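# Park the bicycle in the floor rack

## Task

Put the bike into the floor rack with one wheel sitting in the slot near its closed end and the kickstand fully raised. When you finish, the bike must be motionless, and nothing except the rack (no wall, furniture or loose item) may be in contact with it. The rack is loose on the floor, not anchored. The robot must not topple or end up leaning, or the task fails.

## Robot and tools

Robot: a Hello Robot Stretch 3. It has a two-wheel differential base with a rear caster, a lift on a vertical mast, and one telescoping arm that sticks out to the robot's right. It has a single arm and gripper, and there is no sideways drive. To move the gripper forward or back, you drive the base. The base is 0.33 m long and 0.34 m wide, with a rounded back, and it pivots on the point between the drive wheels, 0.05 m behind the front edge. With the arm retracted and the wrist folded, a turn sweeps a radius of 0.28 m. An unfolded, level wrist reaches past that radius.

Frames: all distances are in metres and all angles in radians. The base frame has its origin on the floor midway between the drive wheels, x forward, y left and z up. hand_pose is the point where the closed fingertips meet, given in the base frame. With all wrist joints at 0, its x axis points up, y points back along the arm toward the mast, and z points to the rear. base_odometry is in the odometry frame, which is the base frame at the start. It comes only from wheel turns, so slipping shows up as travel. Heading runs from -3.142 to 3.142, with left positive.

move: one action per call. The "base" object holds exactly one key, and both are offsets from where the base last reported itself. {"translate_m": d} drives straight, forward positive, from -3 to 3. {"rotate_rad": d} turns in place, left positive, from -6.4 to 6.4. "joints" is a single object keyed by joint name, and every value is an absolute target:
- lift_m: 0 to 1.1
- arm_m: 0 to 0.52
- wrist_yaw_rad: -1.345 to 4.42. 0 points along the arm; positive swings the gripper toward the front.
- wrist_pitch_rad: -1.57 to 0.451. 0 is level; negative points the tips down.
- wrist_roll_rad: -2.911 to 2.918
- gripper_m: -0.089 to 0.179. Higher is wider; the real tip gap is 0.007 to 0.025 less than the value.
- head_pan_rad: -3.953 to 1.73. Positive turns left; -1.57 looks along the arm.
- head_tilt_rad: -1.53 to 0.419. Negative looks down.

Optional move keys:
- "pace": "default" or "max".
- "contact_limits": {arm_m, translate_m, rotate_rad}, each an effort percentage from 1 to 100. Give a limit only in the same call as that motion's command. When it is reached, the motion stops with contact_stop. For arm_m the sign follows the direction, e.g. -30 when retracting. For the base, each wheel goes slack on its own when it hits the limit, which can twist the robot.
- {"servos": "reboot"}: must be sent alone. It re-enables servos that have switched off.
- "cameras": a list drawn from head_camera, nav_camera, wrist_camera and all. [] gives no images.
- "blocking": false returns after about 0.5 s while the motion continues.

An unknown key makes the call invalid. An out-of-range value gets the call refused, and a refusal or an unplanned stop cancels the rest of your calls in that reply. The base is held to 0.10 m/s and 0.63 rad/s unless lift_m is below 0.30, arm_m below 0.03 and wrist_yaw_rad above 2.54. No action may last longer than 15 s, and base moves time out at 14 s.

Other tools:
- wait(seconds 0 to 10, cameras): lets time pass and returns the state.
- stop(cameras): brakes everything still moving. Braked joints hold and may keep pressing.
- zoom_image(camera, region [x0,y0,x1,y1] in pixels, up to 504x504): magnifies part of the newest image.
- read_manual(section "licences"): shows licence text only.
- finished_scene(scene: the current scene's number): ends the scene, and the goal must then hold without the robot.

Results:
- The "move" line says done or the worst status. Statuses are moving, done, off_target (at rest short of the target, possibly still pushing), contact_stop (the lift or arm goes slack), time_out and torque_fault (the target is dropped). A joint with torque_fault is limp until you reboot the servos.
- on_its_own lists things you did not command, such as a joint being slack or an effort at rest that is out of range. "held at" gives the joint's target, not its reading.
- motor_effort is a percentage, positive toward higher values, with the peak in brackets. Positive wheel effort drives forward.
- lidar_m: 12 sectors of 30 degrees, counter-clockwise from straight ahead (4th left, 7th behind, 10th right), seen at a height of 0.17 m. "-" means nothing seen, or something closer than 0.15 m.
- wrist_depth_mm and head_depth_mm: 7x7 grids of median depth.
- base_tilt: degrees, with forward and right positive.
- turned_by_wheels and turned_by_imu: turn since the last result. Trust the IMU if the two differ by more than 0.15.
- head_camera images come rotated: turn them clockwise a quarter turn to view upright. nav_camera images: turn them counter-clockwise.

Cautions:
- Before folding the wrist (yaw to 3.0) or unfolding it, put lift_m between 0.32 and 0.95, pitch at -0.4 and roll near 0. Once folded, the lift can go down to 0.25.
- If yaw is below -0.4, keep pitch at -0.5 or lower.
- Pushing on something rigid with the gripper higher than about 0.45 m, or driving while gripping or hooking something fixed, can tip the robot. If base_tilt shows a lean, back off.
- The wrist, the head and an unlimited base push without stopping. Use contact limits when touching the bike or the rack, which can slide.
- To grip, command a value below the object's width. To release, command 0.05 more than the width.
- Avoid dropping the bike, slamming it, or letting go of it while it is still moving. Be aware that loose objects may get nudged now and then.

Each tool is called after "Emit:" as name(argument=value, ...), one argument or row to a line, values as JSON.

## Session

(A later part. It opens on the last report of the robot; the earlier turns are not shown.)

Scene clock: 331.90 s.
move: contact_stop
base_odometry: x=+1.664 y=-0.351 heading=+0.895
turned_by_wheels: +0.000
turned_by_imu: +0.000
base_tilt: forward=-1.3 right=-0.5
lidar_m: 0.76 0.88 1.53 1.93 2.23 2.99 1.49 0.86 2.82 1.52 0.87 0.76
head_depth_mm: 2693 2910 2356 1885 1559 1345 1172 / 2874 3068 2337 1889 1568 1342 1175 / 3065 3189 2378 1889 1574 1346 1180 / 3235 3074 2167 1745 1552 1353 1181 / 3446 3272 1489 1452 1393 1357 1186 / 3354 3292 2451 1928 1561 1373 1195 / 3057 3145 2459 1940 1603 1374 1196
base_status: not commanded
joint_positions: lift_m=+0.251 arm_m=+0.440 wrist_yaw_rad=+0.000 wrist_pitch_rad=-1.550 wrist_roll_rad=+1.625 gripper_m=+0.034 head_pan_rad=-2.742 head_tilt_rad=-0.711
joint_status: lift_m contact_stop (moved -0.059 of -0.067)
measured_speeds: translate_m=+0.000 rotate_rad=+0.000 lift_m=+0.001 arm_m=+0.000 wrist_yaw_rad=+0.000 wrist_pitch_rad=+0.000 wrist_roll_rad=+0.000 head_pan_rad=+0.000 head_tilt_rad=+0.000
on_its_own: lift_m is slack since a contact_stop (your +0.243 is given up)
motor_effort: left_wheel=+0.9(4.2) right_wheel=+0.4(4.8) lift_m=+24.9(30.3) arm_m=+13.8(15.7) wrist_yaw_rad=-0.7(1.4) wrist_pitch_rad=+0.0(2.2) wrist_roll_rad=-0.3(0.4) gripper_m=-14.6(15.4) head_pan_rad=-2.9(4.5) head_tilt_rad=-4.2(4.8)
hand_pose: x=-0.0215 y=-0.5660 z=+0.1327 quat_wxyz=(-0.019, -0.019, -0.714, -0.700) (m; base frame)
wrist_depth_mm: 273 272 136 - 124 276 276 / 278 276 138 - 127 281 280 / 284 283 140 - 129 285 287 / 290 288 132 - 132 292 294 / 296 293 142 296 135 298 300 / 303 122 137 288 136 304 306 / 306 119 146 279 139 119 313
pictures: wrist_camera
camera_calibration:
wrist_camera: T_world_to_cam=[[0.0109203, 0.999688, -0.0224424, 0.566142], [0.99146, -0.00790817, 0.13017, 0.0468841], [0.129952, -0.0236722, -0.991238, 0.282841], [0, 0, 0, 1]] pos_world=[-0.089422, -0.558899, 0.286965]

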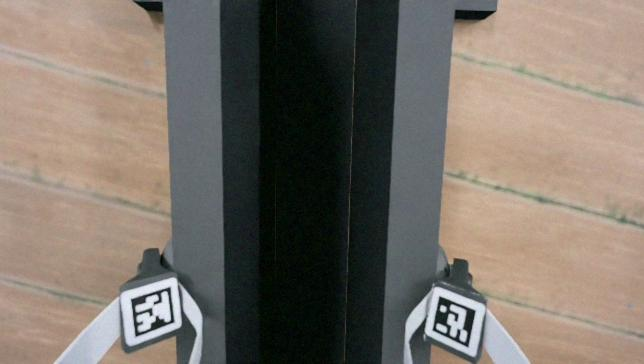

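Emit:
move(
  joints={"gripper_m": 0.17},
  cameras=["wrist_camera"],
)

Emit:
move(
  joints={"lift_m": 0.45},
  cameras=["wrist_camera"],
)

Emit:
move(
  joints={"lift_m": 0.75, "arm_m": 0.1},
)

Scene clock: 336.20 s.
move: done
base_odometry: x=+1.664 y=-0.351 heading=+0.895
turned_by_wheels: +0.000
turned_by_imu: +0.000
base_tilt: forward=-1.3 right=-0.5
lidar_m: 0.76 0.88 1.53 1.92 2.24 2.99 1.49 0.86 2.82 1.52 0.88 0.76
head_depth_mm: 2696 2908 2353 1869 1565 1337 1174 / 2848 3028 2369 1878 1565 1342 1174 / 3034 3182 2383 1892 1576 1347 1178 / 3230 3082 2161 1756 1547 1355 1179 / 3473 3257 1499 1447 1391 1361 1186 / 3363 3287 2422 1935 1562 1363 1189 / 3049 3175 2464 1950 1616 1370 1196
base_status: not commanded
joint_positions: lift_m=+0.251 arm_m=+0.440 wrist_yaw_rad=+0.000 wrist_pitch_rad=-1.545 wrist_roll_rad=+1.625 gripper_m=+0.170 head_pan_rad=-2.742 head_tilt_rad=-0.711
joint_status: all done
measured_speeds: all 0
on_its_own: lift_m is slack since a contact_stop (your +0.243 is given up)
motor_effort: left_wheel=+0.5(1.6) right_wheel=+0.4(0.7) lift_m=+25.8(26.9) arm_m=+6.5(10.1) wrist_yaw_rad=-0.1(1.6) wrist_pitch_rad=-0.9(1.2) wrist_roll_rad=-0.3(0.5) gripper_m=+0.7(83.4) head_pan_rad=-3.3(4.2) head_tilt_rad=-3.3(4.8)
hand_pose: x=-0.0215 y=-0.5673 z=+0.1327 quat_wxyz=(-0.019, -0.019, -0.716, -0.698) (m; base frame)
wrist_depth_mm: 271 272 134 - 123 276 273 / 278 278 136 - 125 280 280 / 283 281 138 - 128 284 285 / 288 287 139 - 131 291 292 / 294 291 140 - 133 298 296 / 118 136 142 299 164 139 302 / 114 305 139 289 139 118 309
pictures: wrist_camera
camera_calibration:
wrist_camera: T_world_to_cam=[[0.0109135, 0.999565, -0.0274125, 0.568008], [0.99146, -0.00725407, 0.130209, 0.0472336], [0.129953, -0.0285995, -0.991108, 0.280047], [0, 0, 0, 1]] pos_world=[-0.0894221, -0.559409, 0.286977]

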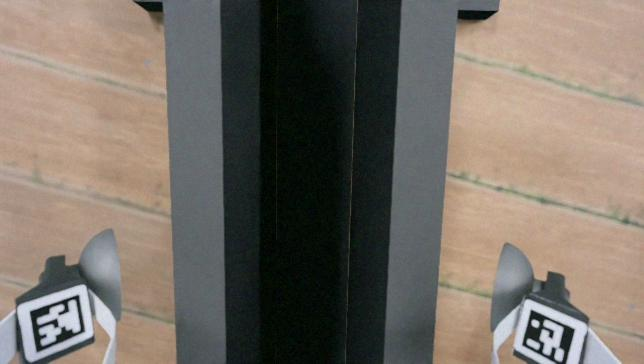

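Scene clock: 338.83 s.
move: done
base_odometry: x=+1.664 y=-0.351 heading=+0.895
turned_by_wheels: +0.000
turned_by_imu: +0.000
base_tilt: forward=-1.3 right=-0.5
lidar_m: 0.76 0.88 1.53 1.92 2.23 2.99 1.49 0.86 2.82 1.52 0.88 0.76
head_depth_mm: 2719 2926 2332 1877 1561 1335 1170 / 2886 3033 2371 1889 1565 1345 1175 / 3048 3162 2384 1883 1574 1348 1179 / 3220 3091 2175 1746 1553 1351 1186 / 3479 3305 1485 1446 1398 1359 1187 / 3362 3310 2436 1933 1563 1370 1191 / 3027 3156 2460 1942 1610 1375 1198
base_status: not commanded
joint_positions: lift_m=+0.450 arm_m=+0.440 wrist_yaw_rad=+0.000 wrist_pitch_rad=-1.545 wrist_roll_rad=+1.625 gripper_m=+0.170 head_pan_rad=-2.742 head_tilt_rad=-0.711
joint_status: all done
measured_speeds: all 0
motor_effort: left_wheel=+1.1(1.3) right_wheel=+0.3(0.6) lift_m=+35.0(41.0) arm_m=+2.9(7.4) wrist_yaw_rad=+0.3(1.6) wrist_pitch_rad=-0.9(1.3) wrist_roll_rad=-0.2(0.4) gripper_m=+1.0(1.5) head_pan_rad=-3.3(4.3) head_tilt_rad=-4.2(4.8)
hand_pose: x=-0.0215 y=-0.5673 z=+0.3319 quat_wxyz=(-0.019, -0.019, -0.716, -0.698) (m; base frame)
wrist_depth_mm: 459 458 454 368 457 462 460 / 466 468 470 342 465 474 469 / 479 476 479 328 480 480 478 / 484 493 488 332 488 491 491 / 490 495 498 335 501 492 500 / 119 506 505 346 513 137 505 / 114 521 517 353 520 118 516
pictures: wrist_camera
camera_calibration:
wrist_camera: T_world_to_cam=[[0.0109137, 0.999565, -0.0274125, 0.573469], [0.99146, -0.00725431, 0.130209, 0.0212966], [0.129953, -0.0285995, -0.991108, 0.477471], [0, 0, 0, 1]] pos_world=[-0.0894221, -0.559409, 0.486172]

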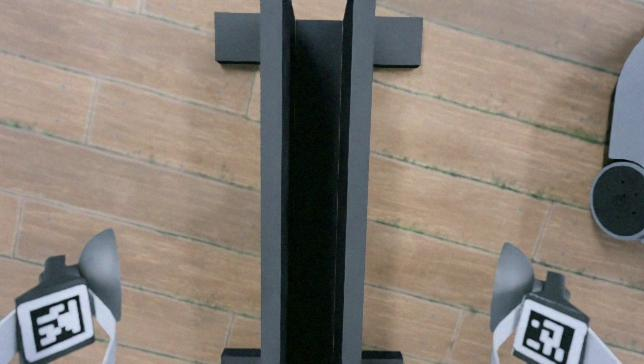

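Scene clock: 342.53 s.
move: done
base_odometry: x=+1.664 y=-0.351 heading=+0.895
turned_by_wheels: +0.000
turned_by_imu: +0.000
base_tilt: forward=-1.3 right=-0.4
lidar_m: 0.76 0.88 1.53 1.92 2.22 2.98 1.49 0.86 2.82 1.52 0.88 0.76
head_depth_mm: 2700 2916 2364 1886 1561 330 295 / 2881 3028 2366 1884 1563 1339 1153 / 3051 3155 2371 1885 1570 1350 1184 / 3231 3101 2168 1758 1546 1348 1201 / 3436 3288 1496 1451 1391 1358 296 / 3355 3307 2441 1932 1574 1363 293 / 3049 3181 2461 1955 1609 1373 297
base_status: not commanded
joint_positions: lift_m=+0.750 arm_m=+0.100 wrist_yaw_rad=+0.000 wrist_pitch_rad=-1.545 wrist_roll_rad=+1.625 gripper_m=+0.170 head_pan_rad=-2.742 head_tilt_rad=-0.711
joint_status: all done
measured_speeds: all 0
motor_effort: left_wheel=+1.1(1.4) right_wheel=+0.4(0.7) lift_m=+35.8(42.2) arm_m=-15.3(19.9) wrist_yaw_rad=-0.6(1.9) wrist_pitch_rad=-0.8(1.4) wrist_roll_rad=-0.2(0.6) gripper_m=+0.6(1.5) head_pan_rad=-3.2(4.0) head_tilt_rad=-4.0(4.7)
hand_pose: x=-0.0215 y=-0.2273 z=+0.6319 quat_wxyz=(-0.019, -0.019, -0.716, -0.698) (m; base frame)
wrist_depth_mm: 742 741 740 734 742 734 747 / 758 633 759 762 606 604 755 / 775 632 769 762 624 616 762 / 795 642 781 781 636 629 796 / 793 647 800 807 809 795 819 / 118 650 816 832 817 137 826 / 114 825 844 832 828 118 841
pictures: head_camera (sideways), nav_camera (sideways), wrist_camera
camera_calibration:
head_camera: T_world_to_cam=[[0.623108, 0.212831, -0.752621, 1.00189], [0.377278, -0.924702, 0.0508621, -0.0658915], [-0.685126, -0.31564, -0.656486, 0.819966], [0, 0, 0, 1]] pos_world=[-0.0376489, -0.0153497, 1.29569]
nav_camera: T_world_to_cam=[[-0.603023, -0.259162, 0.754453, -0.934507], [-0.429107, 0.902654, -0.0329086, 0.0980152], [-0.672481, -0.343586, -0.655529, 0.813331], [0, 0, 0, 1]] pos_world=[0.0254798, -0.0512134, 1.24143]
wrist_camera: T_world_to_cam=[[0.0109135, 0.999565, -0.0274127, 0.241832], [0.99146, -0.00725405, 0.130209, -0.015299], [0.129953, -0.0285996, -0.991108, 0.784524], [0, 0, 0, 1]] pos_world=[-0.0894221, -0.219401, 0.786169]

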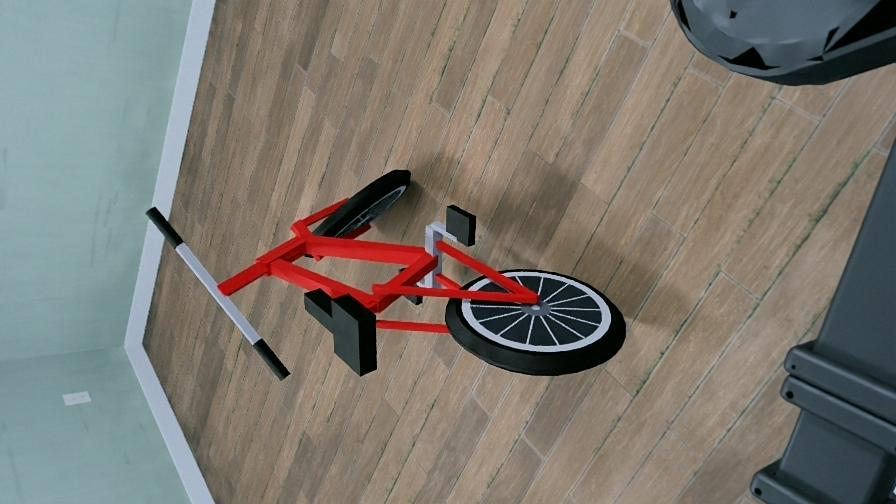

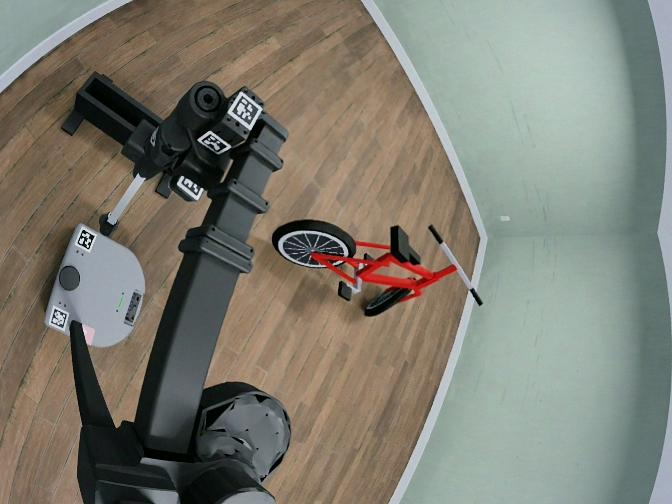

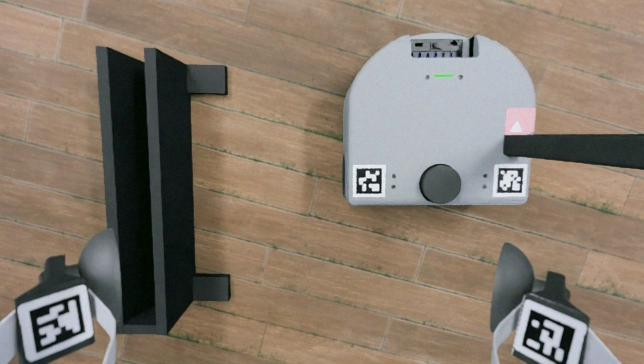

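Emit:
move(
  base={"translate_m": -0.84},
  joints={"wrist_roll_rad": -1.516, "head_pan_rad": -1.7, "head_tilt_rad": -0.8},
)

Scene clock: 370.07 s.
move: done
base_odometry: x=+1.139 y=-1.007 heading=+0.896
turned_by_wheels: +0.000
turned_by_imu: -0.003
base_tilt: forward=-1.4 right=-0.5
lidar_m: 1.56 1.81 2.13 2.14 2.48 2.18 2.18 0.72 0.50 0.49 0.51 1.57
head_depth_mm: 2279 2509 2098 1689 1114 317 286 / 2309 2534 2108 1741 360 338 1112 / 2328 2540 2128 1737 370 390 1149 / 2330 2542 2124 1750 380 392 1118 / 2354 2587 2141 1772 1511 1026 1134 / 2375 2594 2150 1778 1503 1313 1160 / 2384 2620 2174 1781 1516 1315 1164
base_status: done
joint_positions: lift_m=+0.750 arm_m=+0.100 wrist_yaw_rad=+0.000 wrist_pitch_rad=-1.545 wrist_roll_rad=-1.510 gripper_m=+0.170 head_pan_rad=-1.708 head_tilt_rad=-0.790
joint_status: all done
measured_speeds: all 0
motor_effort: left_wheel=+0.7(5.7) right_wheel=-3.4(7.1) lift_m=+33.2(36.1) arm_m=-6.9(13.6) wrist_yaw_rad=+0.8(1.7) wrist_pitch_rad=-1.2(1.4) wrist_roll_rad=-2.1(3.4) gripper_m=+0.4(1.2) head_pan_rad=+4.3(6.7) head_tilt_rad=-4.5(6.3)
hand_pose: x=-0.0214 y=-0.2277 z=+0.6319 quat_wxyz=(+0.716, +0.698, -0.021, -0.021) (m; base frame)
wrist_depth_mm: 718 729 739 752 748 745 759 / 746 737 746 751 757 596 769 / 763 761 766 771 781 469 776 / 765 620 624 794 799 493 804 / 490 636 634 810 807 503 824 / 119 661 706 819 828 137 838 / 114 823 821 844 631 118 463
pictures: head_camera (sideways), nav_camera (sideways), wrist_camera
camera_calibration:
head_camera: T_world_to_cam=[[0.143726, 0.700965, -0.698563, 0.934365], [0.987004, -0.152804, 0.0497416, -0.068147], [-0.0718765, -0.696634, -0.713817, 0.890793], [0, 0, 0, 1]] pos_world=[-0.00300433, -0.0448137, 1.29197]
nav_camera: T_world_to_cam=[[-0.0936612, -0.707552, 0.700427, -0.867204], [-0.994743, 0.0957639, -0.0362791, 0.10585], [-0.0414063, -0.700142, -0.712802, 0.883974], [0, 0, 0, 1]] pos_world=[0.0606723, -0.00482081, 1.24135]
wrist_camera: T_world_to_cam=[[-0.0175087, -0.99957, 0.0235375, -0.245743], [-0.991161, 0.020448, 0.131078, -0.0520758], [-0.131503, -0.0210344, -0.991093, 0.78063], [0, 0, 0, 1]] pos_world=[0.0467367, -0.228152, 0.786286]

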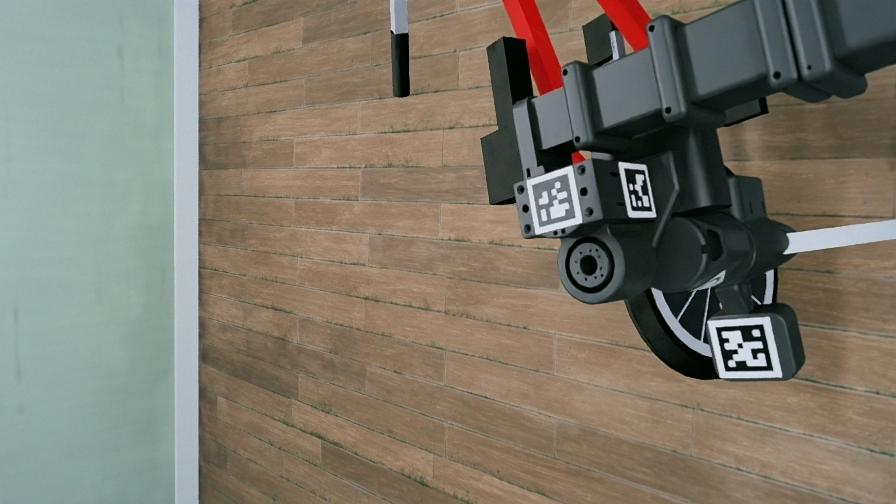

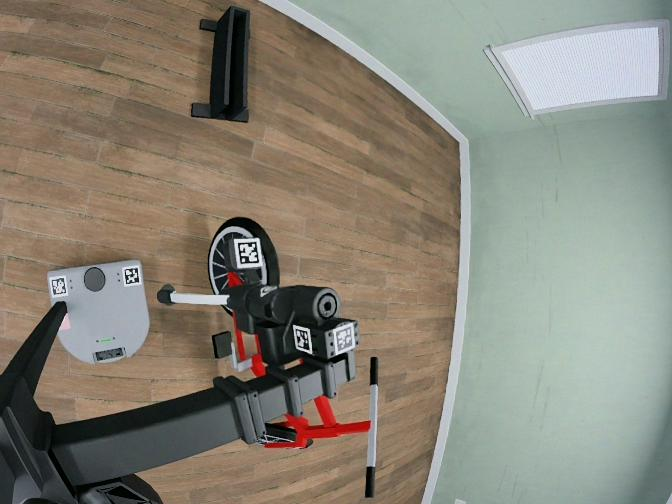

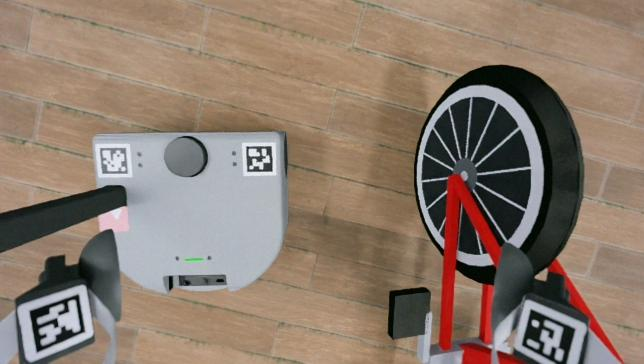

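Emit:
move(
  joints={"arm_m": 0.42},
  cameras=["wrist_camera", "nav_camera"],
)

Scene clock: 376.50 s.
move: done
base_odometry: x=+1.139 y=-1.007 heading=+0.896
turned_by_wheels: +0.000
turned_by_imu: +0.000
base_tilt: forward=-1.4 right=-0.4
lidar_m: 1.56 1.81 2.14 2.14 2.48 2.19 2.18 0.72 0.50 0.49 0.51 1.56
head_depth_mm: 2295 2516 2079 1695 1094 315 292 / 2306 2524 2089 1702 365 334 1127 / 2332 2546 1987 445 1080 1107 1150 / 2338 2549 589 1708 1484 1075 1152 / 2356 2574 605 683 1467 1071 1152 / 2377 2594 2155 1693 1513 1312 1163 / 2395 2648 2168 1791 1514 1312 1166
base_status: not commanded
joint_positions: lift_m=+0.750 arm_m=+0.420 wrist_yaw_rad=+0.000 wrist_pitch_rad=-1.545 wrist_roll_rad=-1.511 gripper_m=+0.170 head_pan_rad=-1.708 head_tilt_rad=-0.790
joint_status: all done
measured_speeds: all 0
motor_effort: left_wheel=+0.6(1.0) right_wheel=-3.2(3.6) lift_m=+31.5(33.1) arm_m=+16.4(24.2) wrist_yaw_rad=+0.1(1.7) wrist_pitch_rad=-0.9(1.3) wrist_roll_rad=-1.8(2.4) gripper_m=+0.3(1.3) head_pan_rad=+3.5(4.8) head_tilt_rad=-4.7(5.3)
hand_pose: x=-0.0214 y=-0.5477 z=+0.6319 quat_wxyz=(+0.716, +0.698, -0.021, -0.021) (m; base frame)
wrist_depth_mm: 730 733 740 738 747 750 749 / 733 756 755 748 758 768 766 / 751 758 769 465 776 783 782 / 618 733 783 439 794 793 812 / 621 768 799 510 805 820 828 / 119 808 802 632 832 137 850 / 114 825 830 626 839 118 839
pictures: nav_camera (sideways), wrist_camera
camera_calibration:
nav_camera: T_world_to_cam=[[-0.0936187, -0.707655, 0.700329, -0.867076], [-0.99475, 0.0956905, -0.0362848, 0.105858], [-0.0413377, -0.700048, -0.712898, 0.884099], [0, 0, 0, 1]] pos_world=[0.0606738, -0.00480826, 1.24135]
wrist_camera: T_world_to_cam=[[-0.0165962, -0.999585, 0.0235371, -0.565597], [-0.991176, 0.0195436, 0.131101, -0.0460424], [-0.131506, -0.0211537, -0.99109, 0.773831], [0, 0, 0, 1]] pos_world=[0.0467409, -0.548093, 0.786285]

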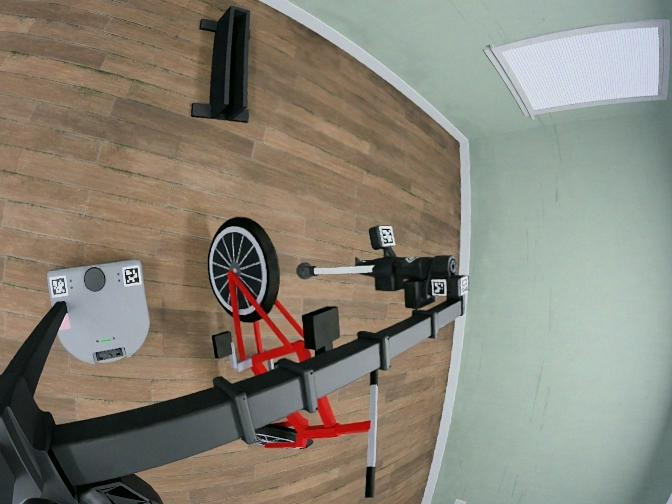

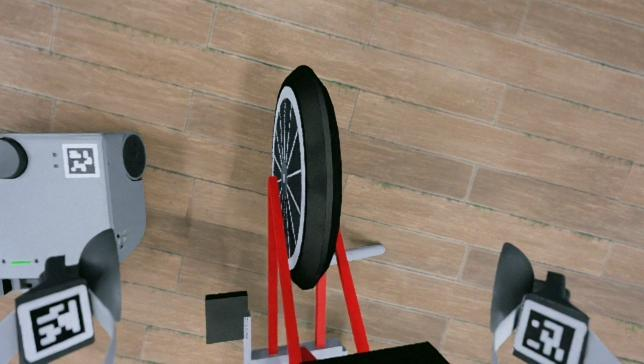

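Emit:
move(
  base={"translate_m": 0.022},
  joints={"arm_m": 0.44, "lift_m": 0.56},
  cameras=["wrist_camera"],
)

Scene clock: 386.13 s.
move: done
base_odometry: x=+1.153 y=-0.990 heading=+0.896
turned_by_wheels: +0.000
turned_by_imu: +0.000
base_tilt: forward=-1.3 right=-0.4
lidar_m: 1.54 1.79 2.13 2.13 2.47 2.21 2.21 0.73 0.50 0.49 1.79 1.54
head_depth_mm: 2289 2507 2083 1690 1218 1220 1139 / 2306 2534 2095 1737 1007 1042 456 / 2332 2547 2121 1748 615 1052 1146 / 2339 2577 2124 754 1459 1082 1151 / 2371 2606 2148 1648 1437 1078 1159 / 2387 2609 2154 1777 1504 1313 1159 / 2383 2629 2171 1780 1515 1322 1166
base_status: done
joint_positions: lift_m=+0.560 arm_m=+0.440 wrist_yaw_rad=+0.000 wrist_pitch_rad=-1.545 wrist_roll_rad=-1.511 gripper_m=+0.170 head_pan_rad=-1.708 head_tilt_rad=-0.790
joint_status: all done
measured_speeds: all 0
motor_effort: left_wheel=+3.4(7.1) right_wheel=+1.5(4.5) lift_m=+16.9(27.2) arm_m=+14.1(20.2) wrist_yaw_rad=-0.3(1.6) wrist_pitch_rad=-1.0(1.3) wrist_roll_rad=-1.8(2.1) gripper_m=+0.1(1.2) head_pan_rad=+3.6(4.6) head_tilt_rad=-4.7(5.3)
hand_pose: x=-0.0214 y=-0.5677 z=+0.4419 quat_wxyz=(+0.716, +0.698, -0.021, -0.021) (m; base frame)
wrist_depth_mm: 555 550 564 564 567 569 572 / 560 571 569 570 575 575 580 / 570 581 582 586 593 592 598 / 531 588 589 257 604 609 611 / 506 600 601 249 612 622 617 / 118 615 623 255 626 137 636 / 114 630 635 286 641 118 652
pictures: wrist_camera
camera_calibration:
wrist_camera: T_world_to_cam=[[-0.016596, -0.999585, 0.0235373, -0.58112], [-0.991176, 0.0195434, 0.131101, -0.020743], [-0.131506, -0.0211538, -0.99109, 0.585106], [0, 0, 0, 1]] pos_world=[0.0467409, -0.568096, 0.59629]

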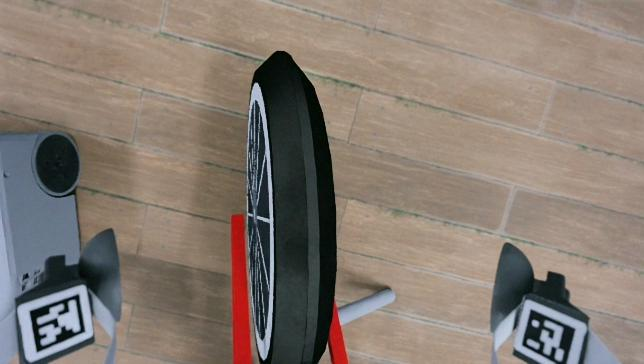

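Emit:
move(
  joints={"lift_m": 0.45},
  cameras=["wrist_camera"],
)

Emit:
move(
  joints={"gripper_m": 0.0},
  cameras=["wrist_camera"],
)

Scene clock: 392.60 s.
move: done
base_odometry: x=+1.153 y=-0.990 heading=+0.896
turned_by_wheels: +0.000
turned_by_imu: +0.000
base_tilt: forward=-1.3 right=-0.4
lidar_m: 1.54 1.79 2.14 2.13 2.46 2.21 2.21 0.73 0.50 0.49 1.78 1.54
head_depth_mm: 2286 2512 2092 1689 1222 1219 1141 / 2311 2522 2097 1746 1009 1178 561 / 2329 2563 2108 1755 903 651 1114 / 2343 2564 2135 1755 905 1085 1154 / 2380 2566 2138 1766 1030 1079 1155 / 2374 2589 2136 1779 1511 1307 1156 / 2400 2618 2169 1786 1517 1314 1165
base_status: not commanded
joint_positions: lift_m=+0.450 arm_m=+0.440 wrist_yaw_rad=+0.000 wrist_pitch_rad=-1.545 wrist_roll_rad=-1.511 gripper_m=+0.170 head_pan_rad=-1.708 head_tilt_rad=-0.790
joint_status: all done
measured_speeds: all 0
motor_effort: left_wheel=+3.0(3.6) right_wheel=+1.5(2.0) lift_m=+17.0(21.2) arm_m=+9.1(11.4) wrist_yaw_rad=+0.4(1.2) wrist_pitch_rad=-0.9(1.3) wrist_roll_rad=-1.9(2.2) gripper_m=+0.6(1.1) head_pan_rad=+3.7(4.6) head_tilt_rad=-4.1(5.1)
hand_pose: x=-0.0214 y=-0.5677 z=+0.3319 quat_wxyz=(+0.716, +0.698, -0.021, -0.021) (m; base frame)
wrist_depth_mm: 451 457 457 459 460 466 465 / 457 459 461 469 474 476 477 / 469 472 471 167 480 485 489 / 476 483 484 146 489 496 498 / 483 490 290 139 503 502 510 / 118 506 266 136 516 137 519 / 114 512 241 136 524 118 527
pictures: wrist_camera
camera_calibration:
wrist_camera: T_world_to_cam=[[-0.0165963, -0.999585, 0.0235371, -0.578531], [-0.991176, 0.0195437, 0.131101, -0.00632154], [-0.131506, -0.0211537, -0.99109, 0.476084], [0, 0, 0, 1]] pos_world=[0.0467409, -0.568096, 0.486287]

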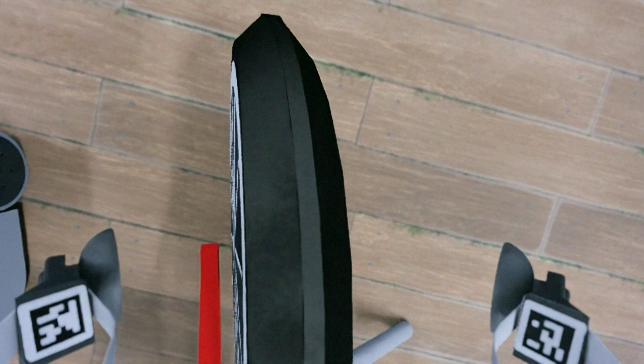

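Scene clock: 394.83 s.
move: done
base_odometry: x=+1.153 y=-0.990 heading=+0.896
turned_by_wheels: +0.000
turned_by_imu: +0.000
base_tilt: forward=-1.3 right=-0.4
lidar_m: 1.54 1.79 2.14 2.14 2.47 2.21 2.21 0.73 0.50 0.49 1.79 1.54
head_depth_mm: 2295 2507 2081 1684 1223 1222 1143 / 2292 2535 2107 1733 1008 1178 562 / 2332 2552 2120 1745 903 652 1112 / 2338 2571 2126 1758 925 1084 1151 / 2353 2600 2144 1762 1030 1080 1158 / 2361 2619 2160 1776 1503 1307 1161 / 2402 2619 2176 1787 1516 1316 1165
base_status: not commanded
joint_positions: lift_m=+0.450 arm_m=+0.440 wrist_yaw_rad=+0.000 wrist_pitch_rad=-1.556 wrist_roll_rad=-1.512 gripper_m=+0.001 head_pan_rad=-1.708 head_tilt_rad=-0.790
joint_status: all done
measured_speeds: all 0
motor_effort: left_wheel=+3.3(3.5) right_wheel=+1.4(1.7) lift_m=+24.3(24.3) arm_m=+6.6(9.6) wrist_yaw_rad=+0.1(2.1) wrist_pitch_rad=+1.1(1.8) wrist_roll_rad=-1.8(2.3) gripper_m=-16.0(90.4) head_pan_rad=+3.9(4.4) head_tilt_rad=-4.4(5.2)
hand_pose: x=-0.0214 y=-0.5648 z=+0.3321 quat_wxyz=(+0.712, +0.702, -0.021, -0.021) (m; base frame)
wrist_depth_mm: 456 461 455 462 458 460 470 / 463 472 462 187 475 474 473 / 474 475 475 158 484 478 487 / 479 485 487 146 487 493 491 / 493 498 148 141 500 504 504 / 502 505 140 135 513 516 514 / 519 513 123 135 122 526 524
pictures: wrist_camera
camera_calibration:
wrist_camera: T_world_to_cam=[[-0.0159789, -0.999796, 0.0123231, -0.572038], [-0.991186, 0.0174599, 0.131321, -0.00765106], [-0.13151, -0.0101161, -0.991263, 0.482607], [0, 0, 0, 1]] pos_world=[0.0467433, -0.566906, 0.486445]

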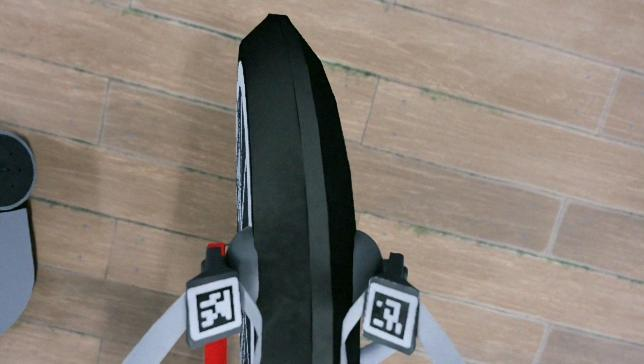

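Emit:
move(
  joints={"gripper_m": -0.03},
  cameras=[],
)

Emit:
move(
  joints={"lift_m": 0.51},
)

Scene clock: 402.03 s.
move: done
base_odometry: x=+1.153 y=-0.990 heading=+0.896
turned_by_wheels: +0.000
turned_by_imu: +0.000
base_tilt: forward=-1.3 right=-0.4
lidar_m: 1.54 1.79 2.13 2.14 2.47 2.21 2.21 0.73 0.50 0.49 1.79 1.54
head_depth_mm: 2281 2507 2081 1685 1220 1218 1139 / 2312 2527 2100 1738 1011 1179 561 / 2328 2548 2126 1748 902 651 1115 / 2340 2579 2123 1753 927 1079 1155 / 2337 2579 2135 1764 1411 1078 1151 / 2376 2623 2148 1767 1508 1311 1160 / 2384 2619 2172 1793 1516 1320 1164
base_status: not commanded
joint_positions: lift_m=+0.450 arm_m=+0.440 wrist_yaw_rad=+0.000 wrist_pitch_rad=-1.553 wrist_roll_rad=-1.512 gripper_m=-0.029 head_pan_rad=-1.708 head_tilt_rad=-0.790
joint_status: all done
measured_speeds: all 0
motor_effort: left_wheel=+2.9(3.4) right_wheel=+1.5(1.7) lift_m=+38.2(39.2) arm_m=+2.8(3.9) wrist_yaw_rad=+0.4(1.6) wrist_pitch_rad=+0.6(1.3) wrist_roll_rad=-1.3(1.8) gripper_m=-20.6(96.3) head_pan_rad=+3.9(4.5) head_tilt_rad=-4.0(5.1)
hand_pose: x=-0.0214 y=-0.5654 z=+0.3321 quat_wxyz=(+0.713, +0.701, -0.021, -0.021) (m; base frame)
wrist_depth_mm: 454 456 458 460 460 461 465 / 464 467 465 185 468 471 469 / 474 473 473 157 479 483 486 / 476 481 482 144 491 493 491 / 494 495 147 140 502 504 500 / 501 505 125 132 511 510 515 / 515 511 124 135 123 529 524
pictures: none
No camera images: "cameras" was empty.

Scene clock: 403.40 s.
move: done
base_odometry: x=+1.153 y=-0.990 heading=+0.896
turned_by_wheels: +0.000
turned_by_imu: +0.000
base_tilt: forward=-1.3 right=-0.5
lidar_m: 1.54 1.79 2.14 2.14 2.48 2.21 2.21 0.73 0.50 0.49 1.79 1.55
head_depth_mm: 2297 2515 2103 1676 1221 1221 1137 / 2308 2533 2104 1737 1009 1168 495 / 2335 2583 2107 1753 692 594 1126 / 2355 2571 2118 792 1029 1080 1152 / 2348 2589 2137 1723 1412 1081 1159 / 2379 2611 2157 1768 1509 1310 1161 / 2399 2634 2161 1777 1517 1316 1165
base_status: not commanded
joint_positions: lift_m=+0.510 arm_m=+0.440 wrist_yaw_rad=+0.000 wrist_pitch_rad=-1.546 wrist_roll_rad=-1.513 gripper_m=-0.030 head_pan_rad=-1.708 head_tilt_rad=-0.790
joint_status: all done
measured_speeds: all 0
motor_effort: left_wheel=+0.3(3.2) right_wheel=-0.3(4.1) lift_m=+34.6(54.8) arm_m=+0.5(2.6) wrist_yaw_rad=+0.1(1.4) wrist_pitch_rad=-0.6(2.5) wrist_roll_rad=-0.8(1.8) gripper_m=-9.7(21.3) head_pan_rad=+4.0(4.6) head_tilt_rad=-4.2(5.0)
hand_pose: x=-0.0214 y=-0.5672 z=+0.3920 quat_wxyz=(+0.715, +0.698, -0.020, -0.020) (m; base frame)
wrist_depth_mm: 509 514 513 516 520 525 529 / 516 520 522 526 528 531 537 / 525 535 530 224 541 550 556 / 534 541 545 206 553 554 559 / 549 552 550 199 561 566 572 / 557 568 125 129 577 573 585 / 568 574 122 123 591 588 598
pictures: head_camera (sideways), nav_camera (sideways), wrist_camera
camera_calibration:
head_camera: T_world_to_cam=[[0.143655, 0.701373, -0.698168, 0.933851], [0.987027, -0.152657, 0.0497327, -0.0681354], [-0.071699, -0.696255, -0.714204, 0.891295], [0, 0, 0, 1]] pos_world=[-0.00299563, -0.0448099, 1.29194]
nav_camera: T_world_to_cam=[[-0.0935888, -0.707952, 0.700032, -0.86669], [-0.994757, 0.0956075, -0.036302, 0.10588], [-0.0412282, -0.699759, -0.713188, 0.884476], [0, 0, 0, 1]] pos_world=[0.0606777, -0.00477795, 1.24135]
wrist_camera: T_world_to_cam=[[-0.013973, -0.999667, 0.0216866, -0.578734], [-0.991216, 0.016701, 0.131194, -0.0158537], [-0.131513, -0.0196629, -0.991119, 0.536449], [0, 0, 0, 1]] pos_world=[0.0467489, -0.567728, 0.546316]

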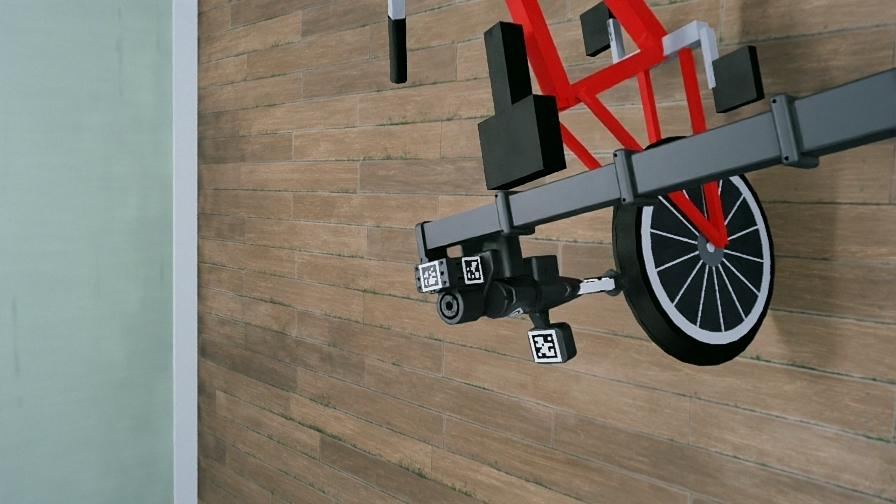

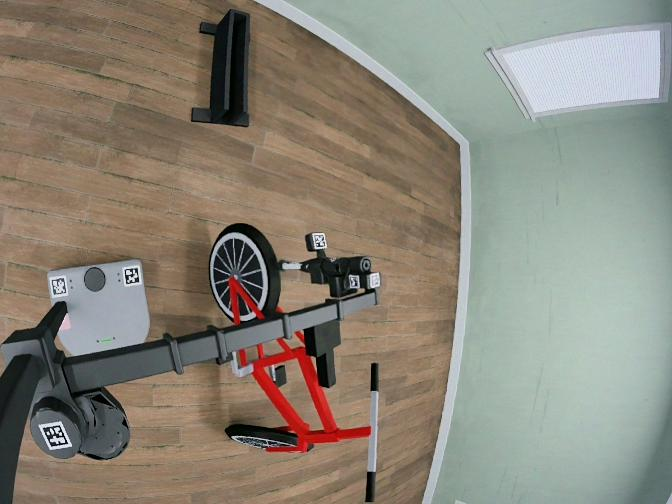

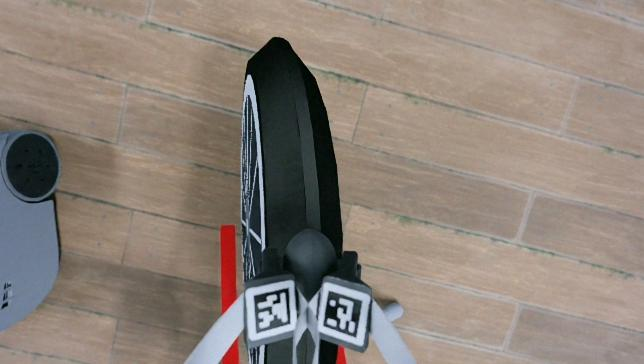

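Emit:
move(
  joints={"gripper_m": 0.17},
  cameras=["wrist_camera"],
)

Emit:
move(
  joints={"lift_m": 0.412},
  cameras=["wrist_camera"],
)

Emit:
move(
  joints={"gripper_m": 0.0},
  cameras=["wrist_camera"],
)

Scene clock: 411.07 s.
move: done
base_odometry: x=+1.153 y=-0.990 heading=+0.896
turned_by_wheels: +0.000
turned_by_imu: +0.000
base_tilt: forward=-1.3 right=-0.4
lidar_m: 1.54 1.79 2.13 2.14 2.47 2.21 2.21 0.73 0.50 0.49 1.79 1.54
head_depth_mm: 2279 2533 2085 1690 1219 1219 1141 / 2295 2539 2115 1736 1008 1169 494 / 2317 2561 2117 1753 695 594 1129 / 2341 2568 2126 792 1032 1081 1154 / 2361 2576 2131 1726 1410 1077 1152 / 2384 2571 2163 1778 1509 1319 1160 / 2389 2615 2179 1779 1516 1317 1172
base_status: not commanded
joint_positions: lift_m=+0.510 arm_m=+0.440 wrist_yaw_rad=+0.000 wrist_pitch_rad=-1.546 wrist_roll_rad=-1.513 gripper_m=+0.170 head_pan_rad=-1.708 head_tilt_rad=-0.790
joint_status: all done
measured_speeds: all 0
motor_effort: left_wheel=+0.0(0.6) right_wheel=-0.2(0.4) lift_m=+28.7(32.0) arm_m=-6.2(6.2) wrist_yaw_rad=+0.4(1.7) wrist_pitch_rad=-0.6(0.9) wrist_roll_rad=-1.0(1.3) gripper_m=+1.0(83.0) head_pan_rad=+3.9(4.6) head_tilt_rad=-3.9(5.3)
hand_pose: x=-0.0214 y=-0.5672 z=+0.3920 quat_wxyz=(+0.715, +0.698, -0.020, -0.020) (m; base frame)
wrist_depth_mm: 512 512 510 519 521 524 531 / 519 519 519 526 524 533 533 / 529 531 535 224 541 546 548 / 536 542 549 206 556 556 559 / 500 551 550 200 571 565 573 / 118 564 562 199 575 137 581 / 114 580 573 205 591 118 589
pictures: wrist_camera
camera_calibration:
wrist_camera: T_world_to_cam=[[-0.0139728, -0.999667, 0.0216864, -0.578734], [-0.991216, 0.0167008, 0.131194, -0.0158538], [-0.131513, -0.0196628, -0.991119, 0.536449], [0, 0, 0, 1]] pos_world=[0.0467489, -0.567728, 0.546316]

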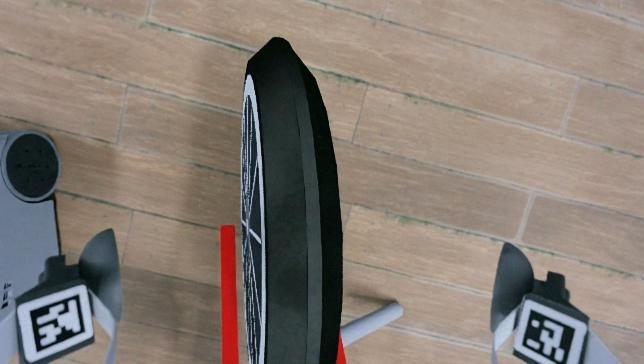

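Scene clock: 412.80 s.
move: done
base_odometry: x=+1.153 y=-0.990 heading=+0.896
turned_by_wheels: +0.000
turned_by_imu: +0.000
base_tilt: forward=-1.4 right=-0.4
lidar_m: 1.54 1.78 2.14 2.13 2.48 2.21 2.21 0.73 0.50 0.49 1.79 1.54
head_depth_mm: 2292 2504 2081 1693 1218 1226 1142 / 2298 2520 2100 1734 1011 1229 1112 / 2327 2550 2114 1761 928 689 1110 / 2338 2554 2133 1754 878 1074 1152 / 2354 2571 2146 1771 1413 1079 1153 / 2375 2607 2156 1778 1511 1308 1156 / 2390 2644 2173 1782 1513 1319 1163
base_status: not commanded
joint_positions: lift_m=+0.412 arm_m=+0.440 wrist_yaw_rad=+0.000 wrist_pitch_rad=-1.546 wrist_roll_rad=-1.513 gripper_m=+0.170 head_pan_rad=-1.708 head_tilt_rad=-0.790
joint_status: all done
measured_speeds: all 0
motor_effort: left_wheel=+0.1(0.6) right_wheel=-0.2(0.4) lift_m=+17.0(29.7) arm_m=-7.4(7.9) wrist_yaw_rad=-1.4(2.4) wrist_pitch_rad=-0.6(1.0) wrist_roll_rad=-1.1(1.4) gripper_m=+0.4(1.1) head_pan_rad=+4.0(4.6) head_tilt_rad=-4.3(5.0)
hand_pose: x=-0.0214 y=-0.5672 z=+0.2940 quat_wxyz=(+0.715, +0.698, -0.020, -0.020) (m; base frame)
wrist_depth_mm: 417 424 165 425 428 433 432 / 427 426 130 431 436 438 441 / 436 439 117 128 444 446 446 / 443 443 - 107 453 456 460 / 455 450 107 101 464 463 473 / 118 464 - 99 475 137 479 / 114 472 101 99 483 118 486
pictures: wrist_camera
camera_calibration:
wrist_camera: T_world_to_cam=[[-0.0139727, -0.999667, 0.0216864, -0.576608], [-0.991216, 0.0167006, 0.131194, -0.00299685], [-0.131513, -0.0196628, -0.991119, 0.439319], [0, 0, 0, 1]] pos_world=[0.0467489, -0.567728, 0.448316]

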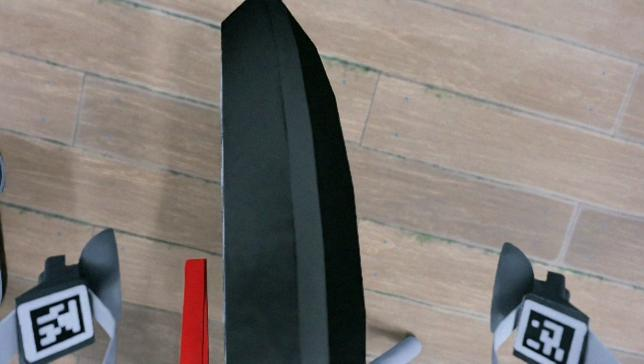

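Scene clock: 415.03 s.
move: done
base_odometry: x=+1.153 y=-0.990 heading=+0.896
turned_by_wheels: +0.000
turned_by_imu: +0.000
base_tilt: forward=-1.3 right=-0.5
lidar_m: 1.55 1.78 2.14 2.13 2.47 2.21 2.21 0.73 0.50 0.49 1.79 1.55
head_depth_mm: 2290 2496 2081 1699 1221 1215 1135 / 2307 2537 2098 1743 1009 1222 1105 / 2322 2540 2112 1751 927 688 1115 / 2346 2572 2132 1758 877 1083 1153 / 2353 2575 2135 1766 1416 1076 1155 / 2372 2617 2179 1771 1509 1313 1162 / 2387 2626 2158 1785 1515 1321 1163
base_status: not commanded
joint_positions: lift_m=+0.412 arm_m=+0.440 wrist_yaw_rad=+0.000 wrist_pitch_rad=-1.556 wrist_roll_rad=-1.513 gripper_m=+0.001 head_pan_rad=-1.708 head_tilt_rad=-0.790
joint_status: all done
measured_speeds: all 0
motor_effort: left_wheel=+0.2(0.7) right_wheel=-0.2(0.4) lift_m=+22.0(22.8) arm_m=-9.5(10.1) wrist_yaw_rad=-0.5(1.4) wrist_pitch_rad=+0.9(2.0) wrist_roll_rad=-1.1(1.3) gripper_m=-24.6(95.1) head_pan_rad=+4.4(4.6) head_tilt_rad=-4.4(5.1)
hand_pose: x=-0.0214 y=-0.5648 z=+0.2941 quat_wxyz=(+0.712, +0.702, -0.020, -0.020) (m; base frame)
wrist_depth_mm: 422 424 186 420 426 424 426 / 429 432 133 141 437 434 438 / 439 440 126 121 442 447 447 / 443 450 117 105 455 452 453 / 461 456 109 102 462 463 464 / 464 457 125 100 143 473 478 / 475 116 103 94 123 479 484
pictures: wrist_camera
camera_calibration:
wrist_camera: T_world_to_cam=[[-0.0139589, -0.999827, 0.012273, -0.571517], [-0.991216, 0.015451, 0.131348, -0.0038091], [-0.131515, -0.0103318, -0.99126, 0.444829], [0, 0, 0, 1]] pos_world=[0.0467483, -0.566764, 0.448456]

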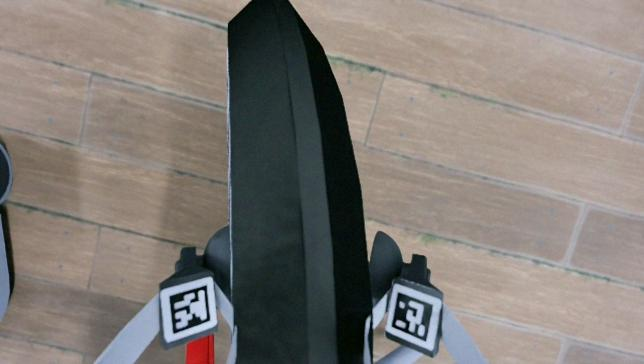

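Emit:
move(
  joints={"gripper_m": -0.03},
  cameras=["wrist_camera"],
)

Emit:
move(
  joints={"lift_m": 0.432},
  cameras=["wrist_camera"],
)

Scene clock: 417.90 s.
move: done
base_odometry: x=+1.153 y=-0.990 heading=+0.896
turned_by_wheels: +0.000
turned_by_imu: +0.000
base_tilt: forward=-1.3 right=-0.5
lidar_m: 1.54 1.79 2.14 2.13 2.48 2.21 2.21 0.73 0.50 0.49 1.79 1.54
head_depth_mm: 2301 2525 2089 1687 1220 1218 1140 / 2306 2518 2103 1731 1010 1219 1106 / 2318 2552 2109 1752 929 689 1109 / 2343 2568 2132 1752 877 1080 1150 / 2362 2588 2137 1764 1411 1075 1154 / 2379 2599 2151 1786 1509 1315 1159 / 2394 2647 2183 1786 1520 1317 1163
base_status: not commanded
joint_positions: lift_m=+0.412 arm_m=+0.440 wrist_yaw_rad=+0.000 wrist_pitch_rad=-1.556 wrist_roll_rad=-1.513 gripper_m=-0.028 head_pan_rad=-1.708 head_tilt_rad=-0.790
joint_status: all done
measured_speeds: all 0
motor_effort: left_wheel=-0.1(0.6) right_wheel=-0.3(0.4) lift_m=+36.5(36.5) arm_m=-12.5(13.3) wrist_yaw_rad=+0.3(2.1) wrist_pitch_rad=+1.0(1.4) wrist_roll_rad=-1.0(1.4) gripper_m=-33.8(99.2) head_pan_rad=+3.9(4.2) head_tilt_rad=-4.2(5.0)
hand_pose: x=-0.0214 y=-0.5648 z=+0.2941 quat_wxyz=(+0.712, +0.702, -0.020, -0.020) (m; base frame)
wrist_depth_mm: 420 424 185 423 425 428 429 / 427 432 133 141 434 438 438 / 436 441 126 121 451 443 442 / 446 448 117 104 458 451 454 / 457 461 108 102 459 460 464 / 466 465 126 100 143 474 474 / 477 116 103 95 123 485 486
pictures: wrist_camera
camera_calibration:
wrist_camera: T_world_to_cam=[[-0.0139591, -0.999827, 0.0122727, -0.571517], [-0.991216, 0.0154512, 0.131348, -0.003809], [-0.131515, -0.0103314, -0.99126, 0.444829], [0, 0, 0, 1]] pos_world=[0.0467484, -0.566764, 0.448456]

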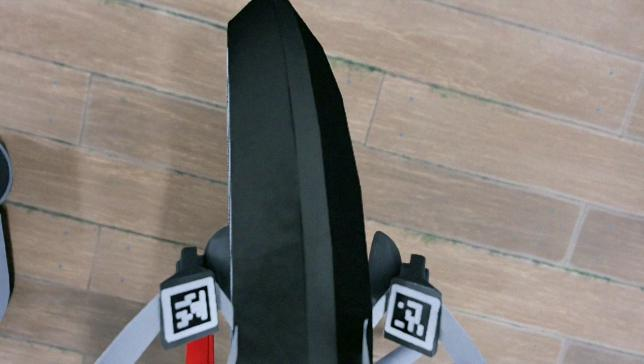

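Scene clock: 418.83 s.
move: done
base_odometry: x=+1.153 y=-0.990 heading=+0.896
turned_by_wheels: +0.000
turned_by_imu: +0.000
base_tilt: forward=-1.3 right=-0.4
lidar_m: 1.54 1.79 2.13 2.14 2.48 2.21 2.21 0.74 0.51 0.49 1.79 1.54
head_depth_mm: 2294 2499 2081 1682 1221 1213 1139 / 2313 2534 2094 1736 1009 1176 1090 / 2323 2547 2109 1754 906 661 1116 / 2347 2562 2114 1749 897 1082 1150 / 2354 2591 2148 1772 1413 1074 1155 / 2373 2605 2156 1782 1507 1311 1157 / 2389 2616 2176 1777 1519 1320 1169
base_status: not commanded
joint_positions: lift_m=+0.432 arm_m=+0.440 wrist_yaw_rad=+0.000 wrist_pitch_rad=-1.553 wrist_roll_rad=-1.515 gripper_m=-0.026 head_pan_rad=-1.708 head_tilt_rad=-0.790
joint_status: all done
measured_speeds: all 0
motor_effort: left_wheel=-0.7(0.7) right_wheel=+0.9(1.0) lift_m=+52.3(52.3) arm_m=-12.5(13.7) wrist_yaw_rad=-0.2(1.5) wrist_pitch_rad=+0.6(1.3) wrist_roll_rad=-0.8(1.2) gripper_m=-17.7(34.4) head_pan_rad=+4.0(4.5) head_tilt_rad=-4.3(4.8)
hand_pose: x=-0.0214 y=-0.5655 z=+0.3141 quat_wxyz=(+0.713, +0.701, -0.020, -0.020) (m; base frame)
wrist_depth_mm: 434 438 436 440 440 446 448 / 447 448 160 157 450 451 457 / 457 453 145 140 460 464 461 / 463 467 134 122 471 469 473 / 472 476 127 119 481 482 480 / 483 485 124 115 483 492 498 / 490 493 119 115 122 504 505
pictures: wrist_camera
camera_calibration:
wrist_camera: T_world_to_cam=[[-0.0127138, -0.999803, 0.0152681, -0.573426], [-0.991232, 0.0146103, 0.131322, -0.00688498], [-0.131519, -0.0134646, -0.991222, 0.462817], [0, 0, 0, 1]] pos_world=[0.0467542, -0.566981, 0.468413]

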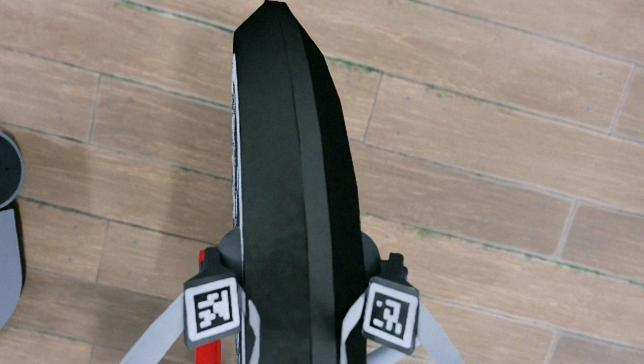

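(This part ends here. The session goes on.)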